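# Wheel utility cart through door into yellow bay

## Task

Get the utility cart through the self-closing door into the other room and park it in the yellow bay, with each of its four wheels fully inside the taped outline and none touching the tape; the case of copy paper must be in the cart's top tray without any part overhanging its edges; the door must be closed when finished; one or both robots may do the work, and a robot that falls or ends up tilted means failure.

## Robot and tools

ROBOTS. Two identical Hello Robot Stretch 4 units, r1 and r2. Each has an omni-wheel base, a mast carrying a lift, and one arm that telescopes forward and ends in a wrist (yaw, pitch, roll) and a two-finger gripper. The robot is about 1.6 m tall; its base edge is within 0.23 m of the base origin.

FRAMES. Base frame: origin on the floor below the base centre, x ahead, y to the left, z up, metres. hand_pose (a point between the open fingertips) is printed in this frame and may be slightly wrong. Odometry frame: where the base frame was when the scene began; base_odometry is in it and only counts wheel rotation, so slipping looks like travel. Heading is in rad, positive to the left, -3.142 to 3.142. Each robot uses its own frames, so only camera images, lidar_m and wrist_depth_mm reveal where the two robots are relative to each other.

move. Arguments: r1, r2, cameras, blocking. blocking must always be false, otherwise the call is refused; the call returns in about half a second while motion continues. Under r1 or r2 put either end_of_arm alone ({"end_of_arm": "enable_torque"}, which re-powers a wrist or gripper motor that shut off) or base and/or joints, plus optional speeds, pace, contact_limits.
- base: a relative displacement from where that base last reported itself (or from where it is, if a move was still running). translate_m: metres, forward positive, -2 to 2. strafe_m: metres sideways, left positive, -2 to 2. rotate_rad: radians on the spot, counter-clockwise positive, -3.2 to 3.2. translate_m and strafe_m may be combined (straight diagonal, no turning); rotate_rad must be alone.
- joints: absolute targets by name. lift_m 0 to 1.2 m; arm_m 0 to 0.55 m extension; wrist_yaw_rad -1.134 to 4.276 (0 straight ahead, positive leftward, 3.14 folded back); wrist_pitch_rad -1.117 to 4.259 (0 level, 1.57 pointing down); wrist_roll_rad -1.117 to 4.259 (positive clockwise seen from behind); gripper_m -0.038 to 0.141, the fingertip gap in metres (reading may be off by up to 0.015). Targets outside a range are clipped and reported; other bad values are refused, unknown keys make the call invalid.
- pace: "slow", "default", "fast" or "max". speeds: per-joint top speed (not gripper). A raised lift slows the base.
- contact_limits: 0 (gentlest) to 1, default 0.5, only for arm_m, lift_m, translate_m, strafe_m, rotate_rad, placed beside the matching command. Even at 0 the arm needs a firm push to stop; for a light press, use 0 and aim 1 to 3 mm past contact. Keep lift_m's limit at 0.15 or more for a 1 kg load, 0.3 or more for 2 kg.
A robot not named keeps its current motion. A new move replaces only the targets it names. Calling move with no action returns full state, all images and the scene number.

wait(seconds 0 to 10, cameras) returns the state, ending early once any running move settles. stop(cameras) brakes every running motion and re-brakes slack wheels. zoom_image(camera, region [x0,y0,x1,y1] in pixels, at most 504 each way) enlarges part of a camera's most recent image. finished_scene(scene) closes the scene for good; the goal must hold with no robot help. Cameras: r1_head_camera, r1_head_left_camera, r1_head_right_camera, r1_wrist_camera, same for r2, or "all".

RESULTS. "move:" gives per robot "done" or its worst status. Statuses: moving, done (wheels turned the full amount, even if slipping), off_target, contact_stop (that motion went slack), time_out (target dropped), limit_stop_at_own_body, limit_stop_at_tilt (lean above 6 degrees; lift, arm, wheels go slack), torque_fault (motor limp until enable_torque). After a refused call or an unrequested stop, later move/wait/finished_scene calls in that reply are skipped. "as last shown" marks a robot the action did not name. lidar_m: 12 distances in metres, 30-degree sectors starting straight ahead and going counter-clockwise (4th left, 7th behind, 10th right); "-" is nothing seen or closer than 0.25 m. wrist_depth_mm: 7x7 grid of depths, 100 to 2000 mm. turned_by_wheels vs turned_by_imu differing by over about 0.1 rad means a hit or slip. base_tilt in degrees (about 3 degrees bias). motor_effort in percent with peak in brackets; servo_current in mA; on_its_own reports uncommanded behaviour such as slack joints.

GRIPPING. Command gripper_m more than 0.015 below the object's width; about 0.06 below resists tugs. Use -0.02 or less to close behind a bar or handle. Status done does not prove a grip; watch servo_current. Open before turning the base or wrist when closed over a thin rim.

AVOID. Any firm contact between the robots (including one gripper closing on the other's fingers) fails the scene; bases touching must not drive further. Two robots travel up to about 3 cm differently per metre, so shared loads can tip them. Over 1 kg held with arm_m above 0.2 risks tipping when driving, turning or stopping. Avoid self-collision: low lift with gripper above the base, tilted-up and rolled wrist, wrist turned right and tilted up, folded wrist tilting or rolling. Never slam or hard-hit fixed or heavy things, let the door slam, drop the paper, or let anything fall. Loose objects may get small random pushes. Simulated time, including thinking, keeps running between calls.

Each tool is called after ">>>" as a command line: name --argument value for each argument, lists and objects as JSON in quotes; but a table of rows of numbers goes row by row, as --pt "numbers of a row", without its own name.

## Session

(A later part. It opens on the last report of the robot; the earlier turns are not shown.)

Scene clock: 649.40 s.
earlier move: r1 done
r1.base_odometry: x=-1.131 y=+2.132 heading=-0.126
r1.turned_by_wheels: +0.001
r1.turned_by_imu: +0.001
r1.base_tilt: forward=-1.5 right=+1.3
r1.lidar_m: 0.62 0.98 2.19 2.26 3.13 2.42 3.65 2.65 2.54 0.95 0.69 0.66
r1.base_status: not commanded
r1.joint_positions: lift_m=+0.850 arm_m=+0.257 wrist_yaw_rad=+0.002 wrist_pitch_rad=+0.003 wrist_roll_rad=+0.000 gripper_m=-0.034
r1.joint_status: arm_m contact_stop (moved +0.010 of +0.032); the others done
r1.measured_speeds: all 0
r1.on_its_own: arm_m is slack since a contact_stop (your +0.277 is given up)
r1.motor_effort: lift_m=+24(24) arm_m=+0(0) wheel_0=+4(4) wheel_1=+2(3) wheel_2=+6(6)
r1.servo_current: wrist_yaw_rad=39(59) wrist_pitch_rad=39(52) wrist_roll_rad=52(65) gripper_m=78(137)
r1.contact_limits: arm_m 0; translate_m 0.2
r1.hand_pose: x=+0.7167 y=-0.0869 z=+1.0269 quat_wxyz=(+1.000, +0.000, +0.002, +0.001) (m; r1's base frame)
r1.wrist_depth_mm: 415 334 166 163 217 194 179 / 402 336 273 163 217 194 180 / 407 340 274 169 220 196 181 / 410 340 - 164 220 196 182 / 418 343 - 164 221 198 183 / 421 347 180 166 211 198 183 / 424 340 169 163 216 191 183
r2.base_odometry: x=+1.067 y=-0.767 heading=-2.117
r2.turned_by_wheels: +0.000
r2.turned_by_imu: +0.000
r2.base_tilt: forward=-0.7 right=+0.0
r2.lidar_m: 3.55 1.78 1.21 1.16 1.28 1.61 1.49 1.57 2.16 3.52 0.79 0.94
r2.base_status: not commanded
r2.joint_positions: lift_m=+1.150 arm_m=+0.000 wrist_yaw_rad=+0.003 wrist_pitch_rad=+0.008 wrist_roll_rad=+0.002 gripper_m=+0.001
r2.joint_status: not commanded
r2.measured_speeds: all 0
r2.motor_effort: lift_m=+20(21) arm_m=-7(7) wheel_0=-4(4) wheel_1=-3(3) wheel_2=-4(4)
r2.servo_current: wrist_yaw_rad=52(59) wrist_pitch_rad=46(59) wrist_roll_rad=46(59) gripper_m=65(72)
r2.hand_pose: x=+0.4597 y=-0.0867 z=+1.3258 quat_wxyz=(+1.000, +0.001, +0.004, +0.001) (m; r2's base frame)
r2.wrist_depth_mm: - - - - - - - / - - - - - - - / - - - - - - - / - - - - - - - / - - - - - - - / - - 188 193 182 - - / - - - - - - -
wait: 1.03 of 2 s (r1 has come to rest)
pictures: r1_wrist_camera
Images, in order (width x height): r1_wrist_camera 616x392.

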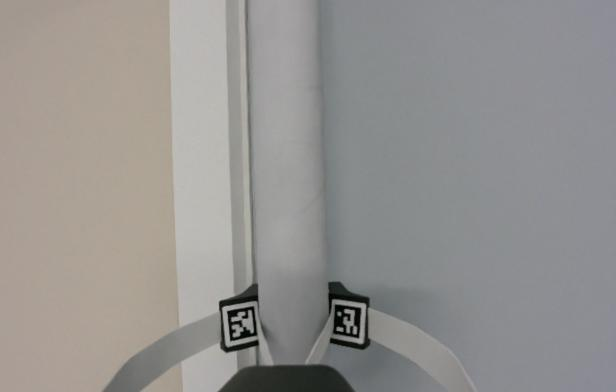

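>>> move --blocking false --r1 '{"base":{"translate_m":-0.211,"strafe_m":0.045},"joints":{"arm_m":0.257},"pace":"slow","contact_limits":{"translate_m":0.9,"arm_m":1.0}}'

>>> wait --seconds 2.8 --cameras '["r1_wrist_camera"]'

>>> move --blocking false --r1 '{"base":{"translate_m":-0.213,"strafe_m":-0.03},"pace":"slow","contact_limits":{"translate_m":0.9}}'

>>> wait --seconds 2.8 --cameras '["r1_wrist_camera","r1_head_camera","r2_head_camera"]'

Scene clock: 664.10 s.
move: r1 moving
r1.base_odometry: x=-1.143 y=+2.137 heading=-0.126
r1.turned_by_wheels: +0.000
r1.turned_by_imu: -0.012
r1.base_tilt: forward=-1.5 right=+1.2
r1.lidar_m: 0.63 0.96 2.18 2.25 3.09 2.40 3.70 2.67 2.55 0.96 0.71 0.65
r1.base_status: translate_m moving; strafe_m moving
r1.joint_positions: lift_m=+0.850 arm_m=+0.257 wrist_yaw_rad=+0.006 wrist_pitch_rad=+0.003 wrist_roll_rad=+0.000 gripper_m=-0.034
r1.joint_status: all done
r1.measured_speeds: translate_m=-0.048 strafe_m=+0.015 rotate_rad=+0.000 lift_m=+0.000 arm_m=+0.000 wrist_yaw_rad=+0.003 wrist_pitch_rad=+0.000 wrist_roll_rad=+0.000
r1.motor_effort: lift_m=+24(24) arm_m=-7(7) wheel_0=-5(11) wheel_1=-10(10) wheel_2=+20(20)
r1.servo_current: wrist_yaw_rad=65(65) wrist_pitch_rad=46(52) wrist_roll_rad=46(59) gripper_m=72(85)
r1.contact_limits: arm_m 1; translate_m 0.9
r1.hand_pose: x=+0.7171 y=-0.0856 z=+1.0269 quat_wxyz=(+1.000, +0.000, +0.002, +0.003) (m; r1's base frame)
r1.wrist_depth_mm: 413 347 270 163 218 197 180 / 418 347 281 163 220 195 181 / 418 351 - 174 220 196 182 / 421 351 - 164 221 197 182 / 427 355 - 166 221 198 184 / 421 357 179 166 213 199 185 / 427 151 171 164 216 193 185
r2: as last shown
r2.base_tilt: forward=-0.6 right=+0.0
r2.lidar_m: 3.54 1.73 1.22 1.16 1.23 1.58 1.52 1.56 2.19 3.52 0.82 0.91
r2.servo_current: wrist_yaw_rad=39(52) wrist_pitch_rad=52(52) wrist_roll_rad=46(59) gripper_m=72(72)
r2.wrist_depth_mm: - - - - - - - / - - - - - - - / - - - - - - - / - - - - - - - / - - - - - - - / - - 189 193 182 - - / - - - - - - -
pictures: none

Scene clock: 666.90 s.
earlier move: r1 moving
r1.base_odometry: x=-1.335 y=+2.203 heading=-0.124
r1.turned_by_wheels: +0.002
r1.turned_by_imu: +0.009
r1.base_tilt: forward=-1.5 right=+1.3
r1.lidar_m: 0.64 1.24 2.24 2.34 3.20 2.22 3.61 2.58 2.48 1.27 0.82 0.70
r1.base_status: translate_m moving; strafe_m moving
r1.joint_positions: lift_m=+0.850 arm_m=+0.257 wrist_yaw_rad=+0.016 wrist_pitch_rad=+0.003 wrist_roll_rad=+0.000 gripper_m=-0.034
r1.joint_status: all done
r1.measured_speeds: all 0
r1.motor_effort: lift_m=+24(24) arm_m=-7(7) wheel_0=+11(12) wheel_1=-1(11) wheel_2=+23(29)
r1.servo_current: wrist_yaw_rad=104(111) wrist_pitch_rad=46(52) wrist_roll_rad=59(59) gripper_m=72(85)
r1.contact_limits: arm_m 1; translate_m 0.9
r1.hand_pose: x=+0.7180 y=-0.0827 z=+1.0269 quat_wxyz=(+1.000, +0.000, +0.002, +0.008) (m; r1's base frame)
r1.wrist_depth_mm: - - 165 232 223 208 196 / - - 259 235 224 210 198 / - - 262 235 226 209 198 / - - 264 176 226 209 198 / - - 266 175 226 211 200 / - - 177 173 225 211 200 / - 145 177 166 159 207 201
r2.base_odometry: x=+1.067 y=-0.767 heading=-2.117
r2.turned_by_wheels: +0.000
r2.turned_by_imu: +0.000
r2.base_tilt: forward=-0.7 right=+0.1
r2.lidar_m: 3.43 1.77 1.23 1.19 1.28 1.57 1.51 1.59 2.13 3.51 0.80 0.93
r2.base_status: not commanded
r2.joint_positions: lift_m=+1.150 arm_m=+0.000 wrist_yaw_rad=+0.003 wrist_pitch_rad=+0.008 wrist_roll_rad=+0.002 gripper_m=+0.001
r2.joint_status: not commanded
r2.measured_speeds: all 0
r2.motor_effort: lift_m=+20(21) arm_m=-7(7) wheel_0=-4(4) wheel_1=-3(3) wheel_2=-4(4)
r2.servo_current: wrist_yaw_rad=52(59) wrist_pitch_rad=52(59) wrist_roll_rad=52(59) gripper_m=65(72)
r2.hand_pose: x=+0.4597 y=-0.0867 z=+1.3258 quat_wxyz=(+1.000, +0.001, +0.004, +0.001) (m; r2's base frame)
r2.wrist_depth_mm: - - - - - - - / - - - - - - - / - - - - - - - / - - - - - - - / - - - - - - - / - - 189 194 182 - - / - - - - - - -
wait: 2.80 s; no rest
pictures: r1_wrist_camera
Images, in order (width x height): r1_wrist_camera 616x392.

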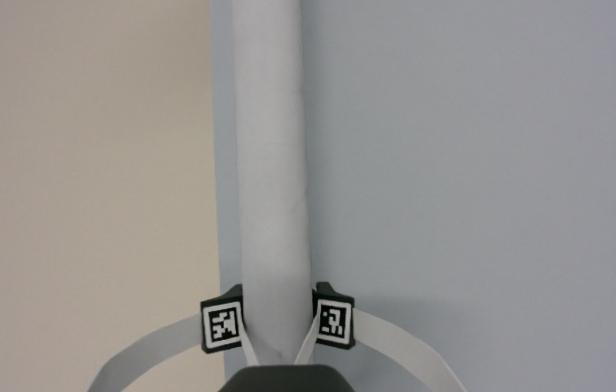

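Scene clock: 667.40 s.
earlier move: r1 done
move: r1 moving
r1.base_odometry: x=-1.347 y=+2.203 heading=-0.121
r1.turned_by_wheels: +0.003
r1.turned_by_imu: +0.005
r1.base_tilt: forward=-1.5 right=+1.2
r1.lidar_m: 0.64 1.26 2.25 2.34 3.09 2.24 3.61 2.56 2.46 1.27 0.83 0.69
r1.base_status: translate_m moving; strafe_m moving
r1.joint_positions: lift_m=+0.850 arm_m=+0.257 wrist_yaw_rad=+0.017 wrist_pitch_rad=+0.003 wrist_roll_rad=+0.000 gripper_m=-0.034
r1.joint_status: not commanded
r1.measured_speeds: translate_m=-0.050 strafe_m=-0.006 rotate_rad=-0.001 lift_m=+0.000 arm_m=+0.000 wrist_yaw_rad=+0.000 wrist_pitch_rad=+0.000 wrist_roll_rad=+0.000
r1.motor_effort: lift_m=+24(24) arm_m=-7(7) wheel_0=+10(10) wheel_1=-3(4) wheel_2=+27(29)
r1.servo_current: wrist_yaw_rad=78(104) wrist_pitch_rad=39(52) wrist_roll_rad=46(46) gripper_m=78(85)
r1.contact_limits: arm_m 1; translate_m 0.9
r1.hand_pose: x=+0.7180 y=-0.0826 z=+1.0269 quat_wxyz=(+1.000, +0.000, +0.002, +0.008) (m; r1's base frame)
r1.wrist_depth_mm: - - 166 171 223 207 197 / - - 260 234 224 210 198 / - - 262 236 226 209 199 / - - 263 178 227 211 199 / - - 264 176 227 211 200 / - - 176 174 225 211 202 / - 146 178 165 159 207 200
r2: as last shown
r2.base_tilt: forward=-0.6 right=+0.0
r2.lidar_m: 3.41 1.75 1.27 1.19 1.26 1.56 1.51 1.60 2.16 3.53 0.82 0.94
r2.motor_effort: lift_m=+20(20) arm_m=-7(7) wheel_0=-4(4) wheel_1=-3(3) wheel_2=-4(4)
r2.servo_current: wrist_yaw_rad=39(65) wrist_pitch_rad=52(59) wrist_roll_rad=39(59) gripper_m=72(72)
r2.wrist_depth_mm: - - - - - - - / - - - - - - - / - - - - - - - / - - - - - - - / - - - - - - - / - - 189 193 182 - - / - - - - - - -
pictures: none

Scene clock: 670.20 s.
earlier move: r1 moving
r1.base_odometry: x=-1.549 y=+2.199 heading=-0.121
r1.turned_by_wheels: +0.000
r1.turned_by_imu: +0.085
r1.base_tilt: forward=-1.6 right=+1.2
r1.lidar_m: 0.66 1.59 2.35 2.53 2.10 2.10 3.14 2.40 2.36 1.33 0.87 0.71
r1.base_status: translate_m moving; strafe_m moving
r1.joint_positions: lift_m=+0.850 arm_m=+0.257 wrist_yaw_rad=+0.018 wrist_pitch_rad=+0.003 wrist_roll_rad=+0.000 gripper_m=-0.034
r1.joint_status: not commanded
r1.measured_speeds: all 0
r1.motor_effort: lift_m=+24(24) arm_m=-9(9) wheel_0=+10(15) wheel_1=+1(5) wheel_2=+22(30)
r1.servo_current: wrist_yaw_rad=117(117) wrist_pitch_rad=46(52) wrist_roll_rad=46(65) gripper_m=78(85)
r1.contact_limits: arm_m 1; translate_m 0.9
r1.hand_pose: x=+0.7183 y=-0.0823 z=+1.0269 quat_wxyz=(+1.000, +0.000, +0.002, +0.009) (m; r1's base frame)
r1.wrist_depth_mm: - - 170 169 227 215 206 / - - 173 235 227 217 208 / - - 256 236 229 217 208 / 1808 - 256 168 229 217 211 / 1756 - 255 176 230 218 211 / 1756 - 179 174 229 219 211 / - 138 177 167 158 217 211
r2.base_odometry: x=+1.067 y=-0.767 heading=-2.117
r2.turned_by_wheels: +0.000
r2.turned_by_imu: +0.000
r2.base_tilt: forward=-0.7 right=+0.1
r2.lidar_m: 3.69 1.75 1.23 1.18 1.29 1.60 1.52 1.57 2.16 3.52 0.81 0.92
r2.base_status: not commanded
r2.joint_positions: lift_m=+1.150 arm_m=+0.000 wrist_yaw_rad=+0.003 wrist_pitch_rad=+0.008 wrist_roll_rad=+0.002 gripper_m=+0.001
r2.joint_status: not commanded
r2.measured_speeds: all 0
r2.motor_effort: lift_m=+20(21) arm_m=-7(7) wheel_0=-4(4) wheel_1=-3(3) wheel_2=-4(4)
r2.servo_current: wrist_yaw_rad=46(65) wrist_pitch_rad=46(59) wrist_roll_rad=46(59) gripper_m=72(72)
r2.hand_pose: x=+0.4597 y=-0.0867 z=+1.3258 quat_wxyz=(+1.000, +0.001, +0.004, +0.001) (m; r2's base frame)
r2.wrist_depth_mm: - - - - - - - / - - - - - - - / - - - - - - - / - - - - - - - / - - - - - - - / - - 189 193 182 - - / - - - - - - -
wait: 2.80 s; no rest
pictures: r1_head_camera, r1_wrist_camera, r2_head_camera
Images, in order (width x height): r1_head_camera 420x560, r1_wrist_camera 616x392, r2_head_camera 420x560.

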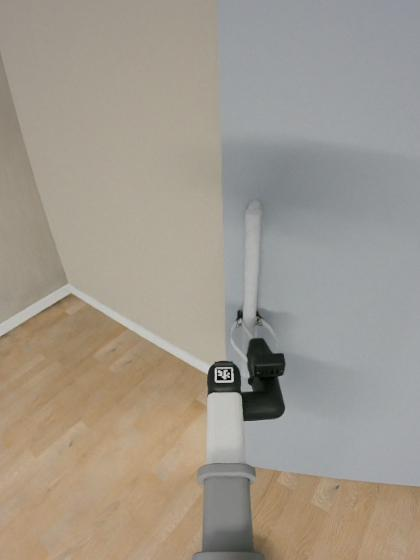

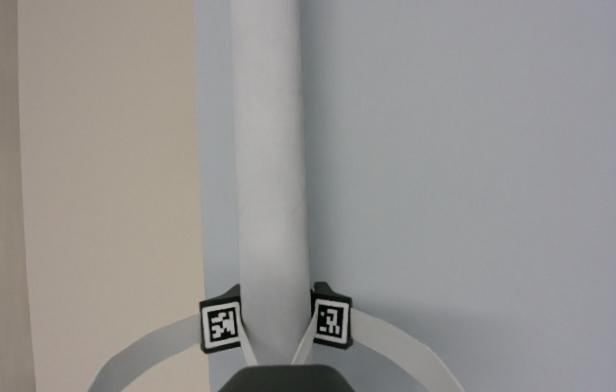

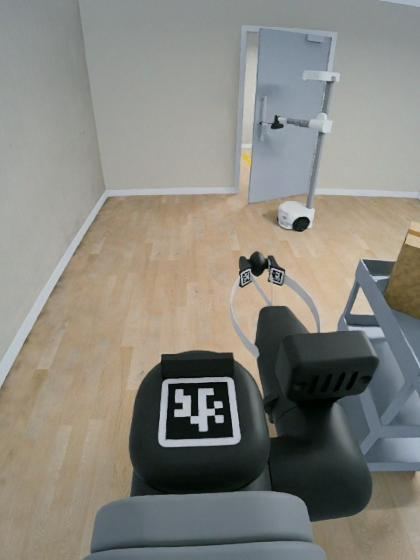

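>>> move --blocking false --r1 '{"base":{"translate_m":-0.22,"strafe_m":-0.07},"pace":"slow","contact_limits":{"translate_m":0.9}}'

>>> wait --seconds 3 --cameras '["r1_wrist_camera","r1_head_camera","r2_head_camera"]'

Scene clock: 676.13 s.
earlier move: r1 done
move: r1 moving
r1.base_odometry: x=-1.562 y=+2.197 heading=-0.118
r1.turned_by_wheels: +0.003
r1.turned_by_imu: +0.009
r1.base_tilt: forward=-1.5 right=+1.2
r1.lidar_m: 0.65 1.59 2.36 2.56 2.10 2.10 3.13 2.40 2.35 1.34 0.88 0.72
r1.base_status: translate_m moving; strafe_m moving
r1.joint_positions: lift_m=+0.850 arm_m=+0.257 wrist_yaw_rad=+0.018 wrist_pitch_rad=+0.003 wrist_roll_rad=+0.000 gripper_m=-0.034
r1.joint_status: not commanded
r1.measured_speeds: translate_m=-0.046 strafe_m=-0.016 rotate_rad=+0.000 lift_m=+0.000 arm_m=+0.000 wrist_yaw_rad=+0.000 wrist_pitch_rad=+0.000 wrist_roll_rad=+0.000
r1.motor_effort: lift_m=+24(24) arm_m=-9(9) wheel_0=+10(11) wheel_1=-1(4) wheel_2=+24(28)
r1.servo_current: wrist_yaw_rad=104(130) wrist_pitch_rad=46(46) wrist_roll_rad=52(59) gripper_m=72(78)
r1.contact_limits: arm_m 1; translate_m 0.9
r1.hand_pose: x=+0.7183 y=-0.0823 z=+1.0269 quat_wxyz=(+1.000, +0.000, +0.002, +0.009) (m; r1's base frame)
r1.wrist_depth_mm: - - 171 170 226 215 207 / 1756 - 172 234 227 218 209 / 1808 - 256 236 229 217 208 / 1808 - 255 168 230 217 208 / 1708 - 256 179 230 219 211 / - - 179 173 228 220 211 / - 138 178 167 158 218 211
r2: as last shown
r2.base_tilt: forward=-0.6 right=+0.1
r2.lidar_m: 3.72 1.75 1.24 1.17 1.28 1.60 1.51 1.56 2.15 3.53 0.80 0.90
r2.motor_effort: lift_m=+20(20) arm_m=-7(7) wheel_0=-4(4) wheel_1=-3(3) wheel_2=-4(4)
r2.servo_current: wrist_yaw_rad=52(52) wrist_pitch_rad=52(52) wrist_roll_rad=33(52) gripper_m=65(72)
pictures: none

Scene clock: 679.13 s.
earlier move: r1 moving
r1.base_odometry: x=-1.775 y=+2.156 heading=-0.118
r1.turned_by_wheels: +0.001
r1.turned_by_imu: +0.118
r1.base_tilt: forward=-1.5 right=+1.2
r1.lidar_m: 0.66 2.04 2.51 2.86 2.03 4.67 2.64 2.22 2.19 1.33 0.93 0.74
r1.base_status: translate_m moving; strafe_m moving
r1.joint_positions: lift_m=+0.850 arm_m=+0.257 wrist_yaw_rad=+0.018 wrist_pitch_rad=+0.003 wrist_roll_rad=+0.000 gripper_m=-0.034
r1.joint_status: not commanded
r1.measured_speeds: all 0
r1.motor_effort: lift_m=+24(24) arm_m=-9(10) wheel_0=+11(15) wheel_1=+4(5) wheel_2=+25(29)
r1.servo_current: wrist_yaw_rad=124(130) wrist_pitch_rad=39(52) wrist_roll_rad=39(65) gripper_m=72(78)
r1.contact_limits: arm_m 1; translate_m 0.9
r1.hand_pose: x=+0.7183 y=-0.0822 z=+1.0269 quat_wxyz=(+1.000, +0.000, +0.002, +0.009) (m; r1's base frame)
r1.wrist_depth_mm: - - 251 235 229 219 213 / - - 170 235 230 220 215 / - - 254 237 232 220 214 / - - 253 168 232 222 215 / - - 255 239 231 223 216 / - - 179 176 233 223 216 / - 148 255 167 148 221 218
r2.base_odometry: x=+1.067 y=-0.767 heading=-2.117
r2.turned_by_wheels: +0.000
r2.turned_by_imu: +0.000
r2.base_tilt: forward=-0.7 right=+0.0
r2.lidar_m: 3.82 1.77 1.25 1.18 1.27 1.57 1.51 1.56 2.14 3.52 0.81 0.93
r2.base_status: not commanded
r2.joint_positions: lift_m=+1.150 arm_m=+0.000 wrist_yaw_rad=+0.003 wrist_pitch_rad=+0.008 wrist_roll_rad=+0.002 gripper_m=+0.001
r2.joint_status: not commanded
r2.measured_speeds: all 0
r2.motor_effort: lift_m=+20(21) arm_m=-7(7) wheel_0=-4(5) wheel_1=-3(3) wheel_2=-4(4)
r2.servo_current: wrist_yaw_rad=59(65) wrist_pitch_rad=52(59) wrist_roll_rad=39(59) gripper_m=65(72)
r2.hand_pose: x=+0.4597 y=-0.0867 z=+1.3258 quat_wxyz=(+1.000, +0.001, +0.004, +0.001) (m; r2's base frame)
r2.wrist_depth_mm: - - - - - - - / - - - - - - - / - - - - - - - / - - - - - - - / - - - - - - - / - - 189 193 182 - - / - - - - - - -
wait: 3.00 s; no rest
pictures: r1_head_camera, r1_wrist_camera, r2_head_camera
Images, in order (width x height): r1_head_camera 420x560, r1_wrist_camera 616x392, r2_head_camera 420x560.

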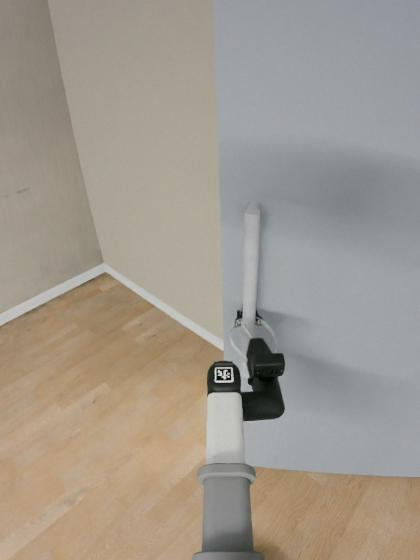

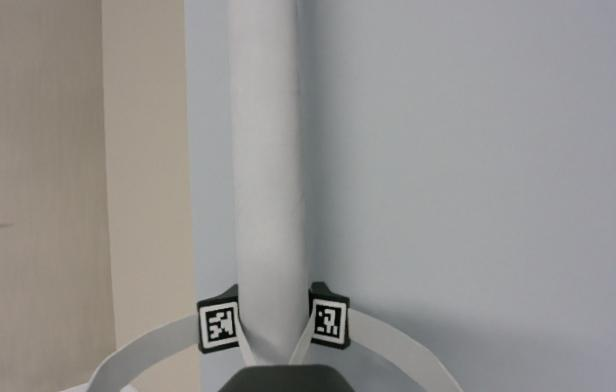

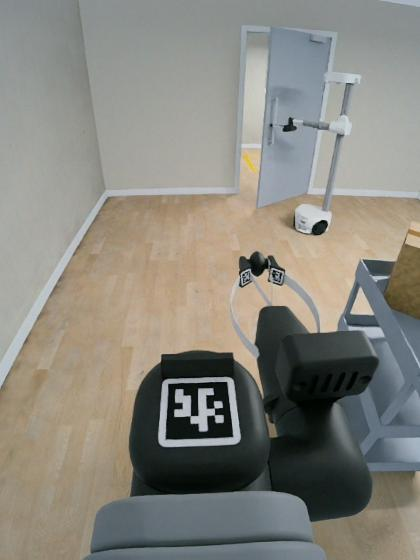

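>>> move --blocking false --r1 '{"base":{"translate_m":-0.22,"strafe_m":-0.08},"pace":"slow","contact_limits":{"translate_m":0.9}}'

>>> wait --seconds 2.9

>>> move --blocking false --r1 '{"base":{"translate_m":-0.2,"strafe_m":-0.1},"pace":"slow","contact_limits":{"translate_m":0.9}}'

>>> wait --seconds 3 --cameras '["r1_wrist_camera","r1_head_camera","r2_head_camera"]'

Scene clock: 686.20 s.
earlier move: r1 done
move: r1 moving
r1.base_odometry: x=-1.788 y=+2.153 heading=-0.115
r1.turned_by_wheels: +0.003
r1.turned_by_imu: +0.011
r1.base_tilt: forward=-1.5 right=+1.3
r1.lidar_m: 0.65 2.10 2.53 2.86 2.03 4.68 2.62 2.21 2.18 1.33 0.90 0.74
r1.base_status: translate_m moving; strafe_m moving
r1.joint_positions: lift_m=+0.850 arm_m=+0.257 wrist_yaw_rad=+0.018 wrist_pitch_rad=+0.003 wrist_roll_rad=+0.000 gripper_m=-0.034
r1.joint_status: not commanded
r1.measured_speeds: translate_m=-0.047 strafe_m=-0.019 rotate_rad=+0.006 lift_m=+0.000 arm_m=+0.000 wrist_yaw_rad=+0.000 wrist_pitch_rad=+0.000 wrist_roll_rad=+0.000
r1.motor_effort: lift_m=+24(24) arm_m=-9(9) wheel_0=+9(12) wheel_1=+0(4) wheel_2=+26(27)
r1.servo_current: wrist_yaw_rad=104(124) wrist_pitch_rad=39(46) wrist_roll_rad=65(65) gripper_m=72(72)
r1.contact_limits: arm_m 1; translate_m 0.9
r1.hand_pose: x=+0.7183 y=-0.0822 z=+1.0269 quat_wxyz=(+1.000, +0.000, +0.002, +0.009) (m; r1's base frame)
r1.wrist_depth_mm: - - 251 236 229 221 213 / - - 252 236 231 220 216 / - - 254 238 232 222 214 / - - 254 167 231 222 216 / - - 253 176 233 223 215 / - - 178 173 231 224 216 / - 153 255 167 150 222 218
r2: as last shown
r2.base_tilt: forward=-0.7 right=+0.1
r2.lidar_m: 3.83 1.74 1.21 1.17 1.28 1.57 1.49 1.58 2.16 3.53 0.82 0.92
r2.motor_effort: lift_m=+20(21) arm_m=-7(7) wheel_0=-4(4) wheel_1=-3(3) wheel_2=-4(4)
r2.servo_current: wrist_yaw_rad=46(59) wrist_pitch_rad=52(52) wrist_roll_rad=52(52) gripper_m=59(78)
pictures: none

Scene clock: 689.10 s.
earlier move: r1 moving
r1.base_odometry: x=-2.003 y=+2.102 heading=-0.115
r1.turned_by_wheels: +0.000
r1.turned_by_imu: +0.119
r1.base_tilt: forward=-1.5 right=+1.2
r1.lidar_m: 0.63 2.71 2.72 3.01 2.01 3.58 2.26 2.01 2.05 1.29 0.94 0.72
r1.base_status: translate_m moving; strafe_m moving
r1.joint_positions: lift_m=+0.850 arm_m=+0.257 wrist_yaw_rad=+0.018 wrist_pitch_rad=+0.003 wrist_roll_rad=+0.000 gripper_m=-0.034
r1.joint_status: not commanded
r1.measured_speeds: all 0
r1.motor_effort: lift_m=+24(24) arm_m=-9(10) wheel_0=+12(16) wheel_1=+1(4) wheel_2=+24(27)
r1.servo_current: wrist_yaw_rad=111(124) wrist_pitch_rad=39(52) wrist_roll_rad=46(65) gripper_m=65(78)
r1.contact_limits: arm_m 1; translate_m 0.9
r1.hand_pose: x=+0.7183 y=-0.0822 z=+1.0269 quat_wxyz=(+1.000, +0.000, +0.002, +0.009) (m; r1's base frame)
r1.wrist_depth_mm: - - 249 236 232 224 219 / - - 249 237 234 225 220 / - - 249 237 234 225 220 / - - 250 169 234 226 220 / - - 251 238 235 227 222 / - - 183 169 234 227 222 / - 149 254 169 146 227 222
r2.base_odometry: x=+1.067 y=-0.767 heading=-2.117
r2.turned_by_wheels: +0.000
r2.turned_by_imu: +0.000
r2.base_tilt: forward=-0.7 right=+0.1
r2.lidar_m: 3.73 1.76 1.25 1.18 1.27 1.60 1.51 1.59 2.15 3.53 0.82 0.93
r2.base_status: not commanded
r2.joint_positions: lift_m=+1.150 arm_m=+0.000 wrist_yaw_rad=+0.003 wrist_pitch_rad=+0.008 wrist_roll_rad=+0.002 gripper_m=+0.001
r2.joint_status: not commanded
r2.measured_speeds: all 0
r2.motor_effort: lift_m=+20(21) arm_m=-7(7) wheel_0=-4(4) wheel_1=-3(3) wheel_2=-4(4)
r2.servo_current: wrist_yaw_rad=52(59) wrist_pitch_rad=52(59) wrist_roll_rad=46(59) gripper_m=59(78)
r2.hand_pose: x=+0.4597 y=-0.0867 z=+1.3258 quat_wxyz=(+1.000, +0.001, +0.004, +0.001) (m; r2's base frame)
r2.wrist_depth_mm: - - - - - - - / - - - - - - - / - - - - - - - / - - - - - - - / - - - - - - - / - - 189 194 182 - - / - - - - - - -
wait: 2.90 s; no rest
pictures: none

Scene clock: 689.60 s.
earlier move: r1 done
move: r1 moving
r1.base_odometry: x=-2.016 y=+2.097 heading=-0.112
r1.turned_by_wheels: +0.002
r1.turned_by_imu: +0.015
r1.base_tilt: forward=-1.6 right=+1.2
r1.lidar_m: 0.64 2.72 2.73 3.13 1.99 3.48 2.22 2.02 2.04 1.30 0.95 0.74
r1.base_status: translate_m moving; strafe_m moving
r1.joint_positions: lift_m=+0.850 arm_m=+0.258 wrist_yaw_rad=+0.018 wrist_pitch_rad=+0.003 wrist_roll_rad=+0.000 gripper_m=-0.034
r1.joint_status: not commanded
r1.measured_speeds: translate_m=-0.051 strafe_m=-0.024 rotate_rad=+0.000 lift_m=+0.000 arm_m=+0.000 wrist_yaw_rad=+0.000 wrist_pitch_rad=+0.000 wrist_roll_rad=+0.000
r1.motor_effort: lift_m=+24(24) arm_m=-9(10) wheel_0=+10(15) wheel_1=-2(4) wheel_2=+25(27)
r1.servo_current: wrist_yaw_rad=104(124) wrist_pitch_rad=39(52) wrist_roll_rad=46(52) gripper_m=72(78)
r1.contact_limits: arm_m 1; translate_m 0.9
r1.hand_pose: x=+0.7183 y=-0.0822 z=+1.0269 quat_wxyz=(+1.000, +0.000, +0.002, +0.009) (m; r1's base frame)
r1.wrist_depth_mm: - - 249 236 232 224 220 / - - 250 238 235 225 220 / - - 249 237 235 225 220 / - - 252 176 235 227 221 / - - 252 174 235 228 222 / - - 181 172 235 227 223 / - 153 253 166 150 227 223
r2: as last shown
r2.lidar_m: 3.70 1.76 1.24 1.17 1.28 1.59 1.51 1.56 2.16 3.52 0.82 0.93
r2.motor_effort: lift_m=+20(20) arm_m=-7(7) wheel_0=-4(4) wheel_1=-3(3) wheel_2=-4(4)
r2.servo_current: wrist_yaw_rad=46(65) wrist_pitch_rad=46(59) wrist_roll_rad=52(59) gripper_m=72(72)
r2.wrist_depth_mm: - - - - - - - / - - - - - - - / - - - - - - - / - - - - - - - / - - - - - - - / - - 189 193 182 - - / - - - - - - -
pictures: none

Scene clock: 692.50 s.
earlier move: r1 done
r1.base_odometry: x=-2.212 y=+2.025 heading=-0.112
r1.turned_by_wheels: +0.001
r1.turned_by_imu: +0.142
r1.base_tilt: forward=-1.5 right=+1.3
r1.lidar_m: 0.63 2.89 2.96 2.05 2.02 2.73 1.93 1.85 1.75 1.23 0.96 0.71
r1.base_status: done
r1.joint_positions: lift_m=+0.850 arm_m=+0.257 wrist_yaw_rad=+0.019 wrist_pitch_rad=+0.003 wrist_roll_rad=+0.000 gripper_m=-0.034
r1.joint_status: not commanded
r1.measured_speeds: all 0
r1.on_its_own: wrist_yaw_rad is at rest, and its servo_current (124 mA) is outside its rest range (0 to 104 mA)
r1.motor_effort: lift_m=+24(24) arm_m=-8(10) wheel_0=+14(18) wheel_1=+4(4) wheel_2=+20(28)
r1.servo_current: wrist_yaw_rad=124(130) wrist_pitch_rad=39(52) wrist_roll_rad=52(65) gripper_m=72(78)
r1.contact_limits: arm_m 1; translate_m 0.9
r1.hand_pose: x=+0.7183 y=-0.0820 z=+1.0269 quat_wxyz=(+1.000, +0.000, +0.002, +0.009) (m; r1's base frame)
r1.wrist_depth_mm: - - 248 236 230 224 217 / - - 248 236 231 224 219 / - - 250 237 232 224 220 / - - 251 167 233 225 220 / - - 251 238 234 226 220 / - - 182 175 233 226 221 / - 154 252 167 147 227 222
r2.base_odometry: x=+1.067 y=-0.767 heading=-2.117
r2.turned_by_wheels: +0.000
r2.turned_by_imu: +0.000
r2.base_tilt: forward=-0.6 right=+0.1
r2.lidar_m: 4.29 1.75 1.24 1.18 1.28 1.59 1.48 1.58 2.16 3.52 0.81 0.93
r2.base_status: not commanded
r2.joint_positions: lift_m=+1.150 arm_m=+0.000 wrist_yaw_rad=+0.003 wrist_pitch_rad=+0.008 wrist_roll_rad=+0.002 gripper_m=+0.001
r2.joint_status: not commanded
r2.measured_speeds: all 0
r2.motor_effort: lift_m=+20(21) arm_m=-7(7) wheel_0=-4(4) wheel_1=-3(3) wheel_2=-4(4)
r2.servo_current: wrist_yaw_rad=59(65) wrist_pitch_rad=52(59) wrist_roll_rad=59(65) gripper_m=65(72)
r2.hand_pose: x=+0.4597 y=-0.0867 z=+1.3258 quat_wxyz=(+1.000, +0.001, +0.004, +0.001) (m; r2's base frame)
r2.wrist_depth_mm: - - - - - - - / - - - - - - - / - - - - - - - / - - - - - - - / - - - - - - - / - - 189 193 181 - - / - - - - - - -
wait: 2.90 of 3 s (r1 has come to rest)
pictures: r1_head_camera, r1_wrist_camera, r2_head_camera
Images, in order (width x height): r1_head_camera 420x560, r1_wrist_camera 616x392, r2_head_camera 420x560.

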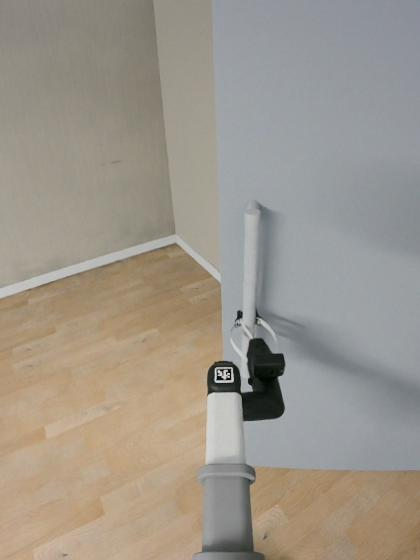

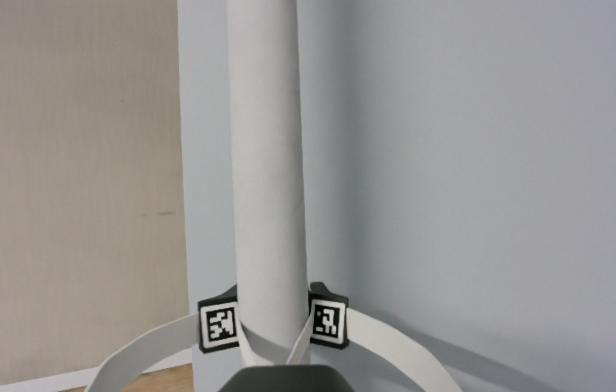

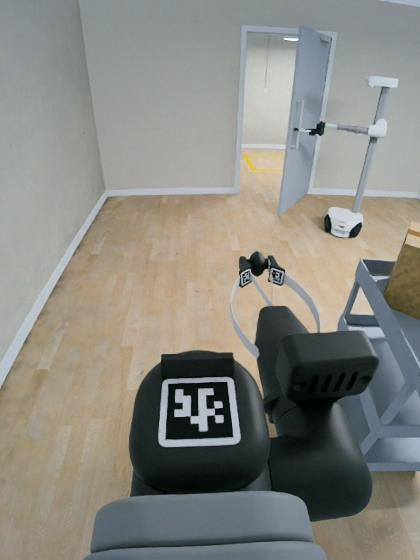

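>>> move --blocking false --r1 '{"base":{"translate_m":-0.2,"strafe_m":-0.1},"pace":"slow","contact_limits":{"translate_m":0.9}}' --r2 '{"base":{"rotate_rad":-0.229},"joints":{"wrist_pitch_rad":1.57,"wrist_roll_rad":1.57,"gripper_m":0.141,"arm_m":0.333}}'

>>> wait --seconds 1.5

>>> wait --seconds 2

>>> move --blocking false --r1 '{"base":{"translate_m":-0.2,"strafe_m":-0.1},"pace":"slow","contact_limits":{"translate_m":0.9}}' --r2 '{"base":{"strafe_m":-0.752}}'

>>> wait --seconds 2.9

>>> wait --seconds 1 --cameras '["r1_wrist_camera","r1_head_left_camera","r2_head_camera","r2_wrist_camera","r2_head_left_camera"]'

Scene clock: 702.13 s.
move: r1 moving; r2 moving
r1.base_odometry: x=-2.225 y=+2.020 heading=-0.109
r1.turned_by_wheels: +0.003
r1.turned_by_imu: +0.009
r1.base_tilt: forward=-1.5 right=+1.3
r1.lidar_m: 0.66 2.87 3.00 2.07 2.03 2.71 1.92 1.83 1.71 1.23 0.94 0.73
r1.base_status: translate_m moving; strafe_m moving
r1.joint_positions: lift_m=+0.850 arm_m=+0.257 wrist_yaw_rad=+0.019 wrist_pitch_rad=+0.003 wrist_roll_rad=+0.000 gripper_m=-0.034
r1.joint_status: not commanded
r1.measured_speeds: translate_m=-0.045 strafe_m=-0.027 rotate_rad=+0.008 lift_m=+0.000 arm_m=+0.000 wrist_yaw_rad=+0.000 wrist_pitch_rad=+0.000 wrist_roll_rad=+0.000
r1.motor_effort: lift_m=+24(24) arm_m=-8(8) wheel_0=+10(16) wheel_1=-2(4) wheel_2=+25(25)
r1.servo_current: wrist_yaw_rad=130(130) wrist_pitch_rad=39(52) wrist_roll_rad=59(65) gripper_m=65(72)
r1.contact_limits: arm_m 1; translate_m 0.9
r1.hand_pose: x=+0.7183 y=-0.0820 z=+1.0269 quat_wxyz=(+1.000, +0.000, +0.002, +0.009) (m; r1's base frame)
r1.wrist_depth_mm: - - 247 235 230 223 218 / - - 249 236 231 224 218 / - - 249 237 232 225 219 / - - 250 168 232 224 220 / - - 251 239 234 225 220 / - - 182 167 233 227 221 / - 154 253 174 146 225 222
r2.base_odometry: x=+1.067 y=-0.767 heading=-2.257
r2.turned_by_wheels: -0.140
r2.turned_by_imu: -0.136
r2.base_tilt: forward=-0.7 right=+0.0
r2.lidar_m: 3.53 2.05 1.33 1.18 1.22 1.54 1.51 1.53 1.90 3.52 0.86 0.81
r2.base_status: rotate_rad moving
r2.joint_positions: lift_m=+1.150 arm_m=+0.051 wrist_yaw_rad=+0.003 wrist_pitch_rad=+0.582 wrist_roll_rad=+0.589 gripper_m=+0.020
r2.joint_status: arm_m moving; wrist_pitch_rad moving; wrist_roll_rad moving; gripper_m moving
r2.measured_speeds: translate_m=+0.000 strafe_m=+0.002 rotate_rad=-0.476 lift_m=+0.000 arm_m=+0.195 wrist_yaw_rad=+0.000 wrist_pitch_rad=+1.818 wrist_roll_rad=+1.820
r2.motor_effort: lift_m=+20(21) arm_m=+6(11) wheel_0=+7(7) wheel_1=+5(8) wheel_2=+6(8)
r2.servo_current: wrist_yaw_rad=52(52) wrist_pitch_rad=85(91) wrist_roll_rad=65(111) gripper_m=98(98)
r2.hand_pose: x=+0.4625 y=-0.0868 z=+1.1695 quat_wxyz=(+0.917, +0.278, +0.275, -0.082) (m; r2's base frame)
r2.wrist_depth_mm: - - - - - - 741 / - - - - - 931 788 / - - - - - - - / - - - - - 1808 - / - - - - 1808 1576 - / - - 193 194 186 1397 1255 / - - 1808 - - 1255 1138
pictures: none

Scene clock: 703.63 s.
earlier move: r1 moving; r2 moving
r1.base_odometry: x=-2.358 y=+1.971 heading=-0.109
r1.turned_by_wheels: +0.000
r1.turned_by_imu: +0.095
r1.base_tilt: forward=-1.5 right=+1.3
r1.lidar_m: 0.64 3.00 3.18 2.10 4.61 2.28 1.75 1.72 1.55 1.18 0.95 0.72
r1.base_status: translate_m moving; strafe_m moving
r1.joint_positions: lift_m=+0.850 arm_m=+0.257 wrist_yaw_rad=+0.019 wrist_pitch_rad=+0.003 wrist_roll_rad=+0.000 gripper_m=-0.034
r1.joint_status: not commanded
r1.measured_speeds: translate_m=-0.089 strafe_m=-0.049 rotate_rad=+0.000 lift_m=+0.000 arm_m=+0.000 wrist_yaw_rad=+0.000 wrist_pitch_rad=+0.000 wrist_roll_rad=+0.000
r1.motor_effort: lift_m=+24(24) arm_m=-8(9) wheel_0=+14(16) wheel_1=+1(5) wheel_2=+26(28)
r1.servo_current: wrist_yaw_rad=124(130) wrist_pitch_rad=33(52) wrist_roll_rad=46(72) gripper_m=65(78)
r1.contact_limits: arm_m 1; translate_m 0.9
r1.hand_pose: x=+0.7182 y=-0.0820 z=+1.0269 quat_wxyz=(+1.000, +0.000, +0.002, +0.009) (m; r1's base frame)
r1.wrist_depth_mm: - - 169 236 229 222 216 / - - 246 235 230 222 217 / - - 249 236 231 223 218 / - - 165 173 231 224 218 / - - 249 236 231 224 220 / - - 179 175 231 226 219 / - 151 252 179 144 224 220
r2.base_odometry: x=+1.067 y=-0.767 heading=-2.345
r2.turned_by_wheels: -0.088
r2.turned_by_imu: -0.085
r2.base_tilt: forward=-0.7 right=+0.1
r2.lidar_m: 3.48 2.38 1.38 1.17 1.19 1.46 1.52 1.52 1.79 3.31 0.91 0.82
r2.base_status: done
r2.joint_positions: lift_m=+1.150 arm_m=+0.333 wrist_yaw_rad=+0.002 wrist_pitch_rad=+1.567 wrist_roll_rad=+1.568 gripper_m=+0.141
r2.joint_status: arm_m moving; wrist_pitch_rad moving; wrist_roll_rad moving; gripper_m moving
r2.measured_speeds: all 0
r2.motor_effort: lift_m=+21(21) arm_m=+9(11) wheel_0=+3(7) wheel_1=+5(8) wheel_2=+5(8)
r2.servo_current: wrist_yaw_rad=52(59) wrist_pitch_rad=59(91) wrist_roll_rad=59(111) gripper_m=59(124)
r2.hand_pose: x=+0.5051 y=-0.0874 z=+1.0396 quat_wxyz=(+0.502, +0.500, +0.500, -0.498) (m; r2's base frame)
r2.wrist_depth_mm: - - 1098 1255 1255 1229 1229 / 1255 1255 1255 1229 1255 1229 1229 / 1255 1255 1229 1255 1255 1229 1255 / 1308 1281 1281 1255 1255 1229 1229 / 1281 1255 1255 1229 1229 - 1229 / 1281 1255 1255 1255 1281 204 1255 / 1281 1281 1255 - 1229 1229 1255
wait: 1.50 s; no rest
pictures: none

Scene clock: 703.97 s.
earlier move: r1 moving; r2 done
r1.base_odometry: x=-2.389 y=+1.960 heading=-0.109
r1.turned_by_wheels: +0.000
r1.turned_by_imu: +0.026
r1.base_tilt: forward=-1.6 right=+1.2
r1.lidar_m: 0.64 3.03 3.28 2.11 4.61 2.21 1.70 1.67 1.50 1.17 0.96 0.72
r1.base_status: translate_m moving; strafe_m moving
r1.joint_positions: lift_m=+0.850 arm_m=+0.257 wrist_yaw_rad=+0.019 wrist_pitch_rad=+0.003 wrist_roll_rad=+0.000 gripper_m=-0.034
r1.joint_status: not commanded
r1.measured_speeds: translate_m=-0.084 strafe_m=-0.040 rotate_rad=+0.004 lift_m=+0.000 arm_m=+0.000 wrist_yaw_rad=+0.000 wrist_pitch_rad=+0.000 wrist_roll_rad=+0.000
r1.motor_effort: lift_m=+24(24) arm_m=-8(9) wheel_0=+13(18) wheel_1=+0(5) wheel_2=+25(28)
r1.servo_current: wrist_yaw_rad=104(130) wrist_pitch_rad=46(52) wrist_roll_rad=52(72) gripper_m=65(78)
r1.contact_limits: arm_m 1; translate_m 0.9
r1.hand_pose: x=+0.7183 y=-0.0820 z=+1.0269 quat_wxyz=(+1.000, +0.000, +0.002, +0.009) (m; r1's base frame)
r1.wrist_depth_mm: - - 248 235 231 223 217 / - - 250 236 232 224 218 / - - 250 236 232 224 217 / - - 251 168 232 224 219 / - - 251 239 234 226 218 / - - 182 175 233 225 220 / - 154 253 166 147 224 221
r2.base_odometry: x=+1.067 y=-0.767 heading=-2.345
r2.turned_by_wheels: +0.000
r2.turned_by_imu: +0.000
r2.base_tilt: forward=-0.7 right=+0.0
r2.lidar_m: 3.54 2.36 1.34 1.19 1.19 1.45 1.50 1.53 1.82 3.22 0.94 0.83
r2.base_status: done
r2.joint_positions: lift_m=+1.150 arm_m=+0.333 wrist_yaw_rad=+0.002 wrist_pitch_rad=+1.567 wrist_roll_rad=+1.568 gripper_m=+0.141
r2.joint_status: all done
r2.measured_speeds: all 0
r2.motor_effort: lift_m=+20(21) arm_m=+7(11) wheel_0=+3(7) wheel_1=+5(8) wheel_2=+5(8)
r2.servo_current: wrist_yaw_rad=52(59) wrist_pitch_rad=46(91) wrist_roll_rad=46(111) gripper_m=52(124)
r2.hand_pose: x=+0.5051 y=-0.0874 z=+1.0396 quat_wxyz=(+0.502, +0.500, +0.500, -0.498) (m; r2's base frame)
r2.wrist_depth_mm: - - 1098 1255 1229 1229 1229 / 1255 1281 1255 1281 1255 1229 1229 / 1255 1255 1255 1255 1255 1255 1255 / 1281 1255 1281 1255 1229 1255 1229 / 1255 1308 1281 1255 1255 - 1229 / 1281 1255 1255 1229 1281 204 1255 / 1281 1281 1229 - 1255 1255 1255
wait: 0.33 of 2 s (r2 has come to rest)
pictures: none

Scene clock: 704.47 s.
earlier move: r1 replaced
move: r1 moving; r2 moving
r1.base_odometry: x=-2.435 y=+1.942 heading=-0.106
r1.turned_by_wheels: +0.003
r1.turned_by_imu: +0.035
r1.base_tilt: forward=-1.5 right=+1.3
r1.lidar_m: 0.63 3.07 3.35 2.12 4.29 2.14 1.66 1.64 1.45 1.15 0.94 0.73
r1.base_status: earlier translate_m replaced; earlier strafe_m replaced; translate_m moving; strafe_m moving
r1.joint_positions: lift_m=+0.850 arm_m=+0.257 wrist_yaw_rad=+0.019 wrist_pitch_rad=+0.003 wrist_roll_rad=+0.000 gripper_m=-0.034
r1.joint_status: not commanded
r1.measured_speeds: translate_m=-0.083 strafe_m=-0.047 rotate_rad=+0.010 lift_m=+0.000 arm_m=-0.001 wrist_yaw_rad=+0.000 wrist_pitch_rad=+0.000 wrist_roll_rad=+0.000
r1.motor_effort: lift_m=+24(24) arm_m=-8(9) wheel_0=+13(15) wheel_1=-1(2) wheel_2=+22(25)
r1.servo_current: wrist_yaw_rad=124(130) wrist_pitch_rad=39(46) wrist_roll_rad=46(59) gripper_m=65(72)
r1.contact_limits: arm_m 1; translate_m 0.9
r1.hand_pose: x=+0.7183 y=-0.0820 z=+1.0269 quat_wxyz=(+1.000, +0.000, +0.002, +0.009) (m; r1's base frame)
r1.wrist_depth_mm: - - 249 235 231 221 216 / - - 248 236 231 222 217 / - - 249 236 233 224 218 / - - 250 168 232 224 219 / - - 251 237 234 224 220 / - - 182 167 233 226 221 / - 155 253 179 145 225 220
r2.base_odometry: x=+1.041 y=-0.742 heading=-2.345
r2.turned_by_wheels: +0.000
r2.turned_by_imu: +0.000
r2.base_tilt: forward=-0.7 right=+0.1
r2.lidar_m: 3.53 2.41 1.40 1.23 1.23 1.50 1.52 1.50 1.77 3.27 0.97 0.80
r2.base_status: strafe_m moving
r2.joint_positions: lift_m=+1.150 arm_m=+0.333 wrist_yaw_rad=+0.002 wrist_pitch_rad=+1.567 wrist_roll_rad=+1.568 gripper_m=+0.141
r2.joint_status: not commanded
r2.measured_speeds: translate_m=+0.000 strafe_m=-0.139 rotate_rad=+0.002 lift_m=+0.000 arm_m=+0.000 wrist_yaw_rad=+0.000 wrist_pitch_rad=+0.000 wrist_roll_rad=+0.000
r2.motor_effort: lift_m=+20(20) arm_m=+7(7) wheel_0=+10(14) wheel_1=-11(11) wheel_2=+0(6)
r2.servo_current: wrist_yaw_rad=52(52) wrist_pitch_rad=46(46) wrist_roll_rad=46(52) gripper_m=52(59)
r2.hand_pose: x=+0.5051 y=-0.0874 z=+1.0396 quat_wxyz=(+0.502, +0.500, +0.500, -0.498) (m; r2's base frame)
r2.wrist_depth_mm: - - 1118 1229 1255 1255 1229 / 1255 1255 1229 1255 1229 1255 1229 / 1281 1255 1229 1255 1255 1229 1229 / 1255 1281 1281 1255 1281 1255 1255 / 1281 1281 1255 1255 1255 - 1229 / 1281 1281 1281 1255 1281 204 1229 / 1281 1281 1255 - 1255 1255 1255
pictures: none

Scene clock: 707.13 s.
earlier move: r1 done; r2 moving
r1.base_odometry: x=-2.598 y=+1.882 heading=-0.106
r1.turned_by_wheels: +0.000
r1.turned_by_imu: +0.125
r1.base_tilt: forward=-1.5 right=+1.2
r1.lidar_m: 0.65 3.20 2.31 2.19 3.08 1.79 1.51 1.51 1.28 1.12 0.93 0.73
r1.base_status: done
r1.joint_positions: lift_m=+0.850 arm_m=+0.257 wrist_yaw_rad=+0.019 wrist_pitch_rad=+0.003 wrist_roll_rad=+0.000 gripper_m=-0.034
r1.joint_status: not commanded
r1.measured_speeds: translate_m=+0.000 strafe_m=+0.000 rotate_rad=-0.001 lift_m=+0.000 arm_m=+0.000 wrist_yaw_rad=+0.000 wrist_pitch_rad=+0.000 wrist_roll_rad=+0.000
r1.motor_effort: lift_m=+24(24) arm_m=-7(9) wheel_0=+15(20) wheel_1=+3(5) wheel_2=+17(27)
r1.servo_current: wrist_yaw_rad=130(137) wrist_pitch_rad=46(52) wrist_roll_rad=39(72) gripper_m=72(72)
r1.contact_limits: arm_m 1; translate_m 0.9
r1.hand_pose: x=+0.7182 y=-0.0820 z=+1.0269 quat_wxyz=(+1.000, +0.000, +0.002, +0.009) (m; r1's base frame)
r1.wrist_depth_mm: - - 248 172 229 221 214 / - - 249 235 229 221 216 / - - 250 236 231 223 216 / - - 251 167 232 224 216 / - - 251 238 233 223 219 / - - 182 166 233 224 219 / - 154 253 173 146 224 219
r2.base_odometry: x=+0.544 y=-0.256 heading=-2.345
r2.turned_by_wheels: +0.000
r2.turned_by_imu: +0.000
r2.base_tilt: forward=-0.6 right=+0.0
r2.lidar_m: 0.64 0.67 2.21 1.89 1.92 1.56 1.35 1.35 1.59 2.83 2.83 0.69
r2.base_status: strafe_m moving
r2.joint_positions: lift_m=+1.150 arm_m=+0.333 wrist_yaw_rad=+0.002 wrist_pitch_rad=+1.567 wrist_roll_rad=+1.568 gripper_m=+0.141
r2.joint_status: not commanded
r2.measured_speeds: translate_m=+0.000 strafe_m=-0.114 rotate_rad=+0.002 lift_m=+0.000 arm_m=+0.000 wrist_yaw_rad=+0.000 wrist_pitch_rad=+0.000 wrist_roll_rad=+0.000
r2.motor_effort: lift_m=+20(21) arm_m=+7(7) wheel_0=+1(14) wheel_1=-3(12) wheel_2=+1(6)
r2.servo_current: wrist_yaw_rad=39(65) wrist_pitch_rad=39(52) wrist_roll_rad=52(59) gripper_m=52(59)
r2.hand_pose: x=+0.5051 y=-0.0874 z=+1.0396 quat_wxyz=(+0.502, +0.500, +0.500, -0.498) (m; r2's base frame)
r2.wrist_depth_mm: 1281 1229 1229 1255 1229 1205 1205 / 1255 1255 1229 1255 1255 1255 1229 / 439 404 1281 1255 1255 1255 1255 / - 415 1255 1229 1229 1255 1229 / - 404 1118 1255 1229 - 1255 / - 218 723 1281 1255 204 1255 / - 407 - - 1255 1255 1229
wait: 2.67 of 2.9 s (r1 has come to rest)
pictures: none

Scene clock: 707.80 s.
earlier move: r2 done
r1.base_odometry: x=-2.598 y=+1.882 heading=-0.106
r1.turned_by_wheels: +0.000
r1.turned_by_imu: +0.000
r1.base_tilt: forward=-1.6 right=+1.2
r1.lidar_m: 0.65 3.20 2.29 2.19 3.09 1.75 1.50 1.49 1.29 1.10 0.94 0.72
r1.base_status: done
r1.joint_positions: lift_m=+0.850 arm_m=+0.257 wrist_yaw_rad=+0.019 wrist_pitch_rad=+0.003 wrist_roll_rad=+0.000 gripper_m=-0.034
r1.joint_status: not commanded
r1.measured_speeds: all 0
r1.on_its_own: wrist_yaw_rad is at rest, and its servo_current (111 mA) is outside its rest range (0 to 104 mA)
r1.motor_effort: lift_m=+24(24) arm_m=-7(9) wheel_0=+14(20) wheel_1=+4(5) wheel_2=+17(27)
r1.servo_current: wrist_yaw_rad=111(137) wrist_pitch_rad=46(52) wrist_roll_rad=46(72) gripper_m=65(72)
r1.contact_limits: arm_m 1; translate_m 0.9
r1.hand_pose: x=+0.7182 y=-0.0820 z=+1.0269 quat_wxyz=(+1.000, +0.000, +0.002, +0.009) (m; r1's base frame)
r1.wrist_depth_mm: - - 249 170 230 220 215 / - - 250 235 229 220 216 / - - 249 236 231 224 216 / - - 251 167 232 223 216 / - - 253 238 233 223 218 / - - 182 175 232 225 219 / - 159 252 166 147 223 220
r2.base_odometry: x=+0.529 y=-0.241 heading=-2.345
r2.turned_by_wheels: +0.000
r2.turned_by_imu: +0.000
r2.base_tilt: forward=-0.6 right=+0.0
r2.lidar_m: 0.64 0.66 2.21 1.90 1.94 1.51 1.35 1.37 1.59 2.81 2.82 0.70
r2.base_status: done
r2.joint_positions: lift_m=+1.150 arm_m=+0.333 wrist_yaw_rad=+0.002 wrist_pitch_rad=+1.567 wrist_roll_rad=+1.568 gripper_m=+0.141
r2.joint_status: not commanded
r2.measured_speeds: all 0
r2.motor_effort: lift_m=+20(21) arm_m=+7(7) wheel_0=+2(14) wheel_1=-2(12) wheel_2=+0(6)
r2.servo_current: wrist_yaw_rad=46(65) wrist_pitch_rad=46(52) wrist_roll_rad=39(59) gripper_m=52(59)
r2.hand_pose: x=+0.5051 y=-0.0874 z=+1.0396 quat_wxyz=(+0.502, +0.500, +0.500, -0.498) (m; r2's base frame)
r2.wrist_depth_mm: 1255 1229 1255 1281 1229 1255 1205 / 1255 1255 1229 1255 1255 1255 1229 / 1281 427 1255 1229 1255 1229 1229 / - 418 1118 1255 1255 1255 1255 / - 410 1118 1281 1255 - 1255 / - 219 732 1255 1255 204 1229 / - 410 - - 1255 1255 1229
wait: 0.67 of 1 s (r2 has come to rest)
pictures: r1_head_left_camera, r1_wrist_camera, r2_head_camera, r2_head_left_camera, r2_wrist_camera
Images, in order (width x height): r1_head_left_camera 420x672, r1_wrist_camera 616x392, r2_head_camera 420x560, r2_head_left_camera 420x672, r2_wrist_camera 616x392.

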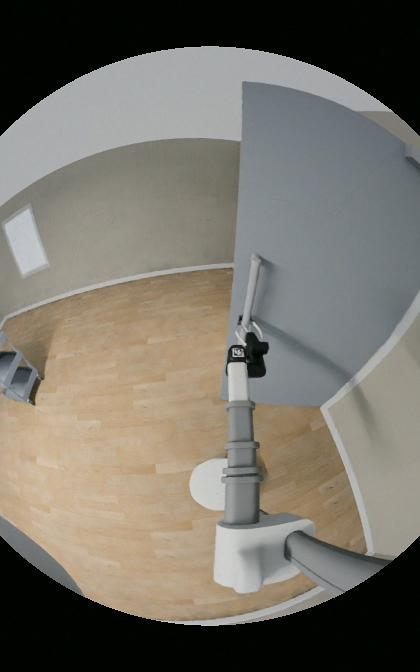

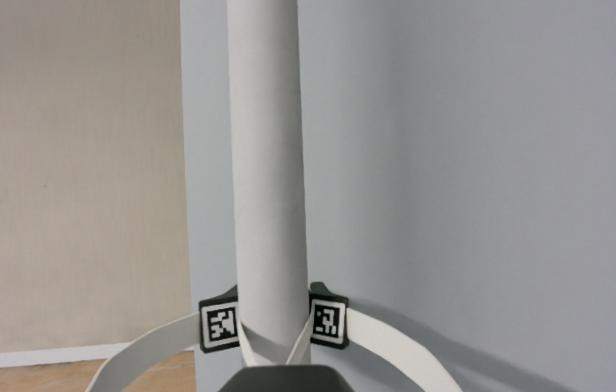

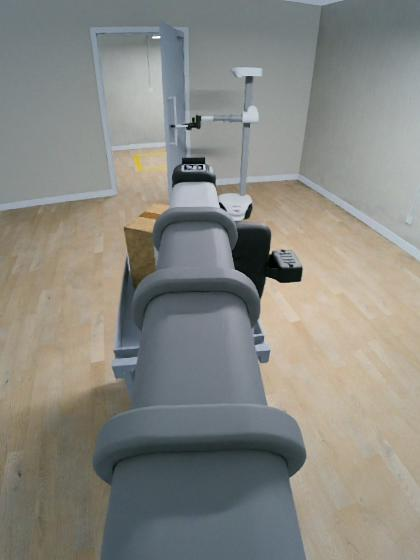

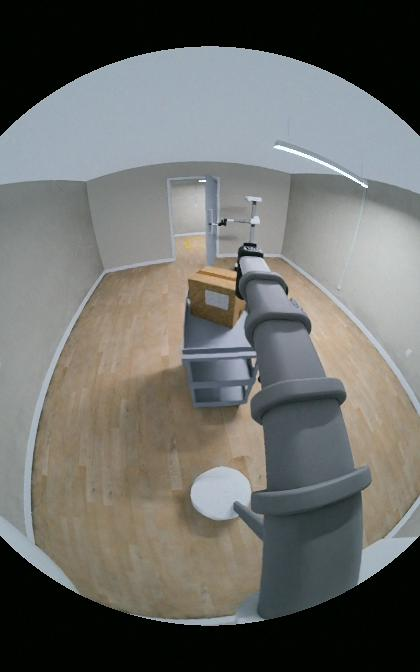

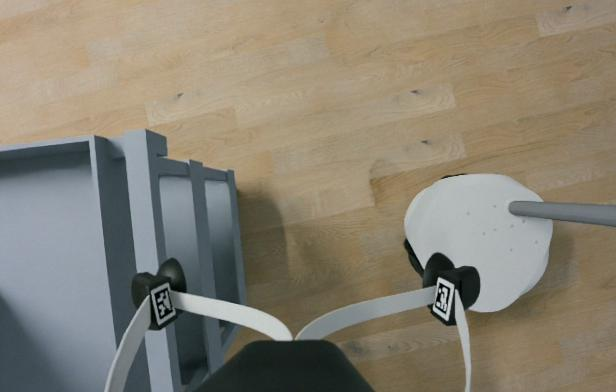

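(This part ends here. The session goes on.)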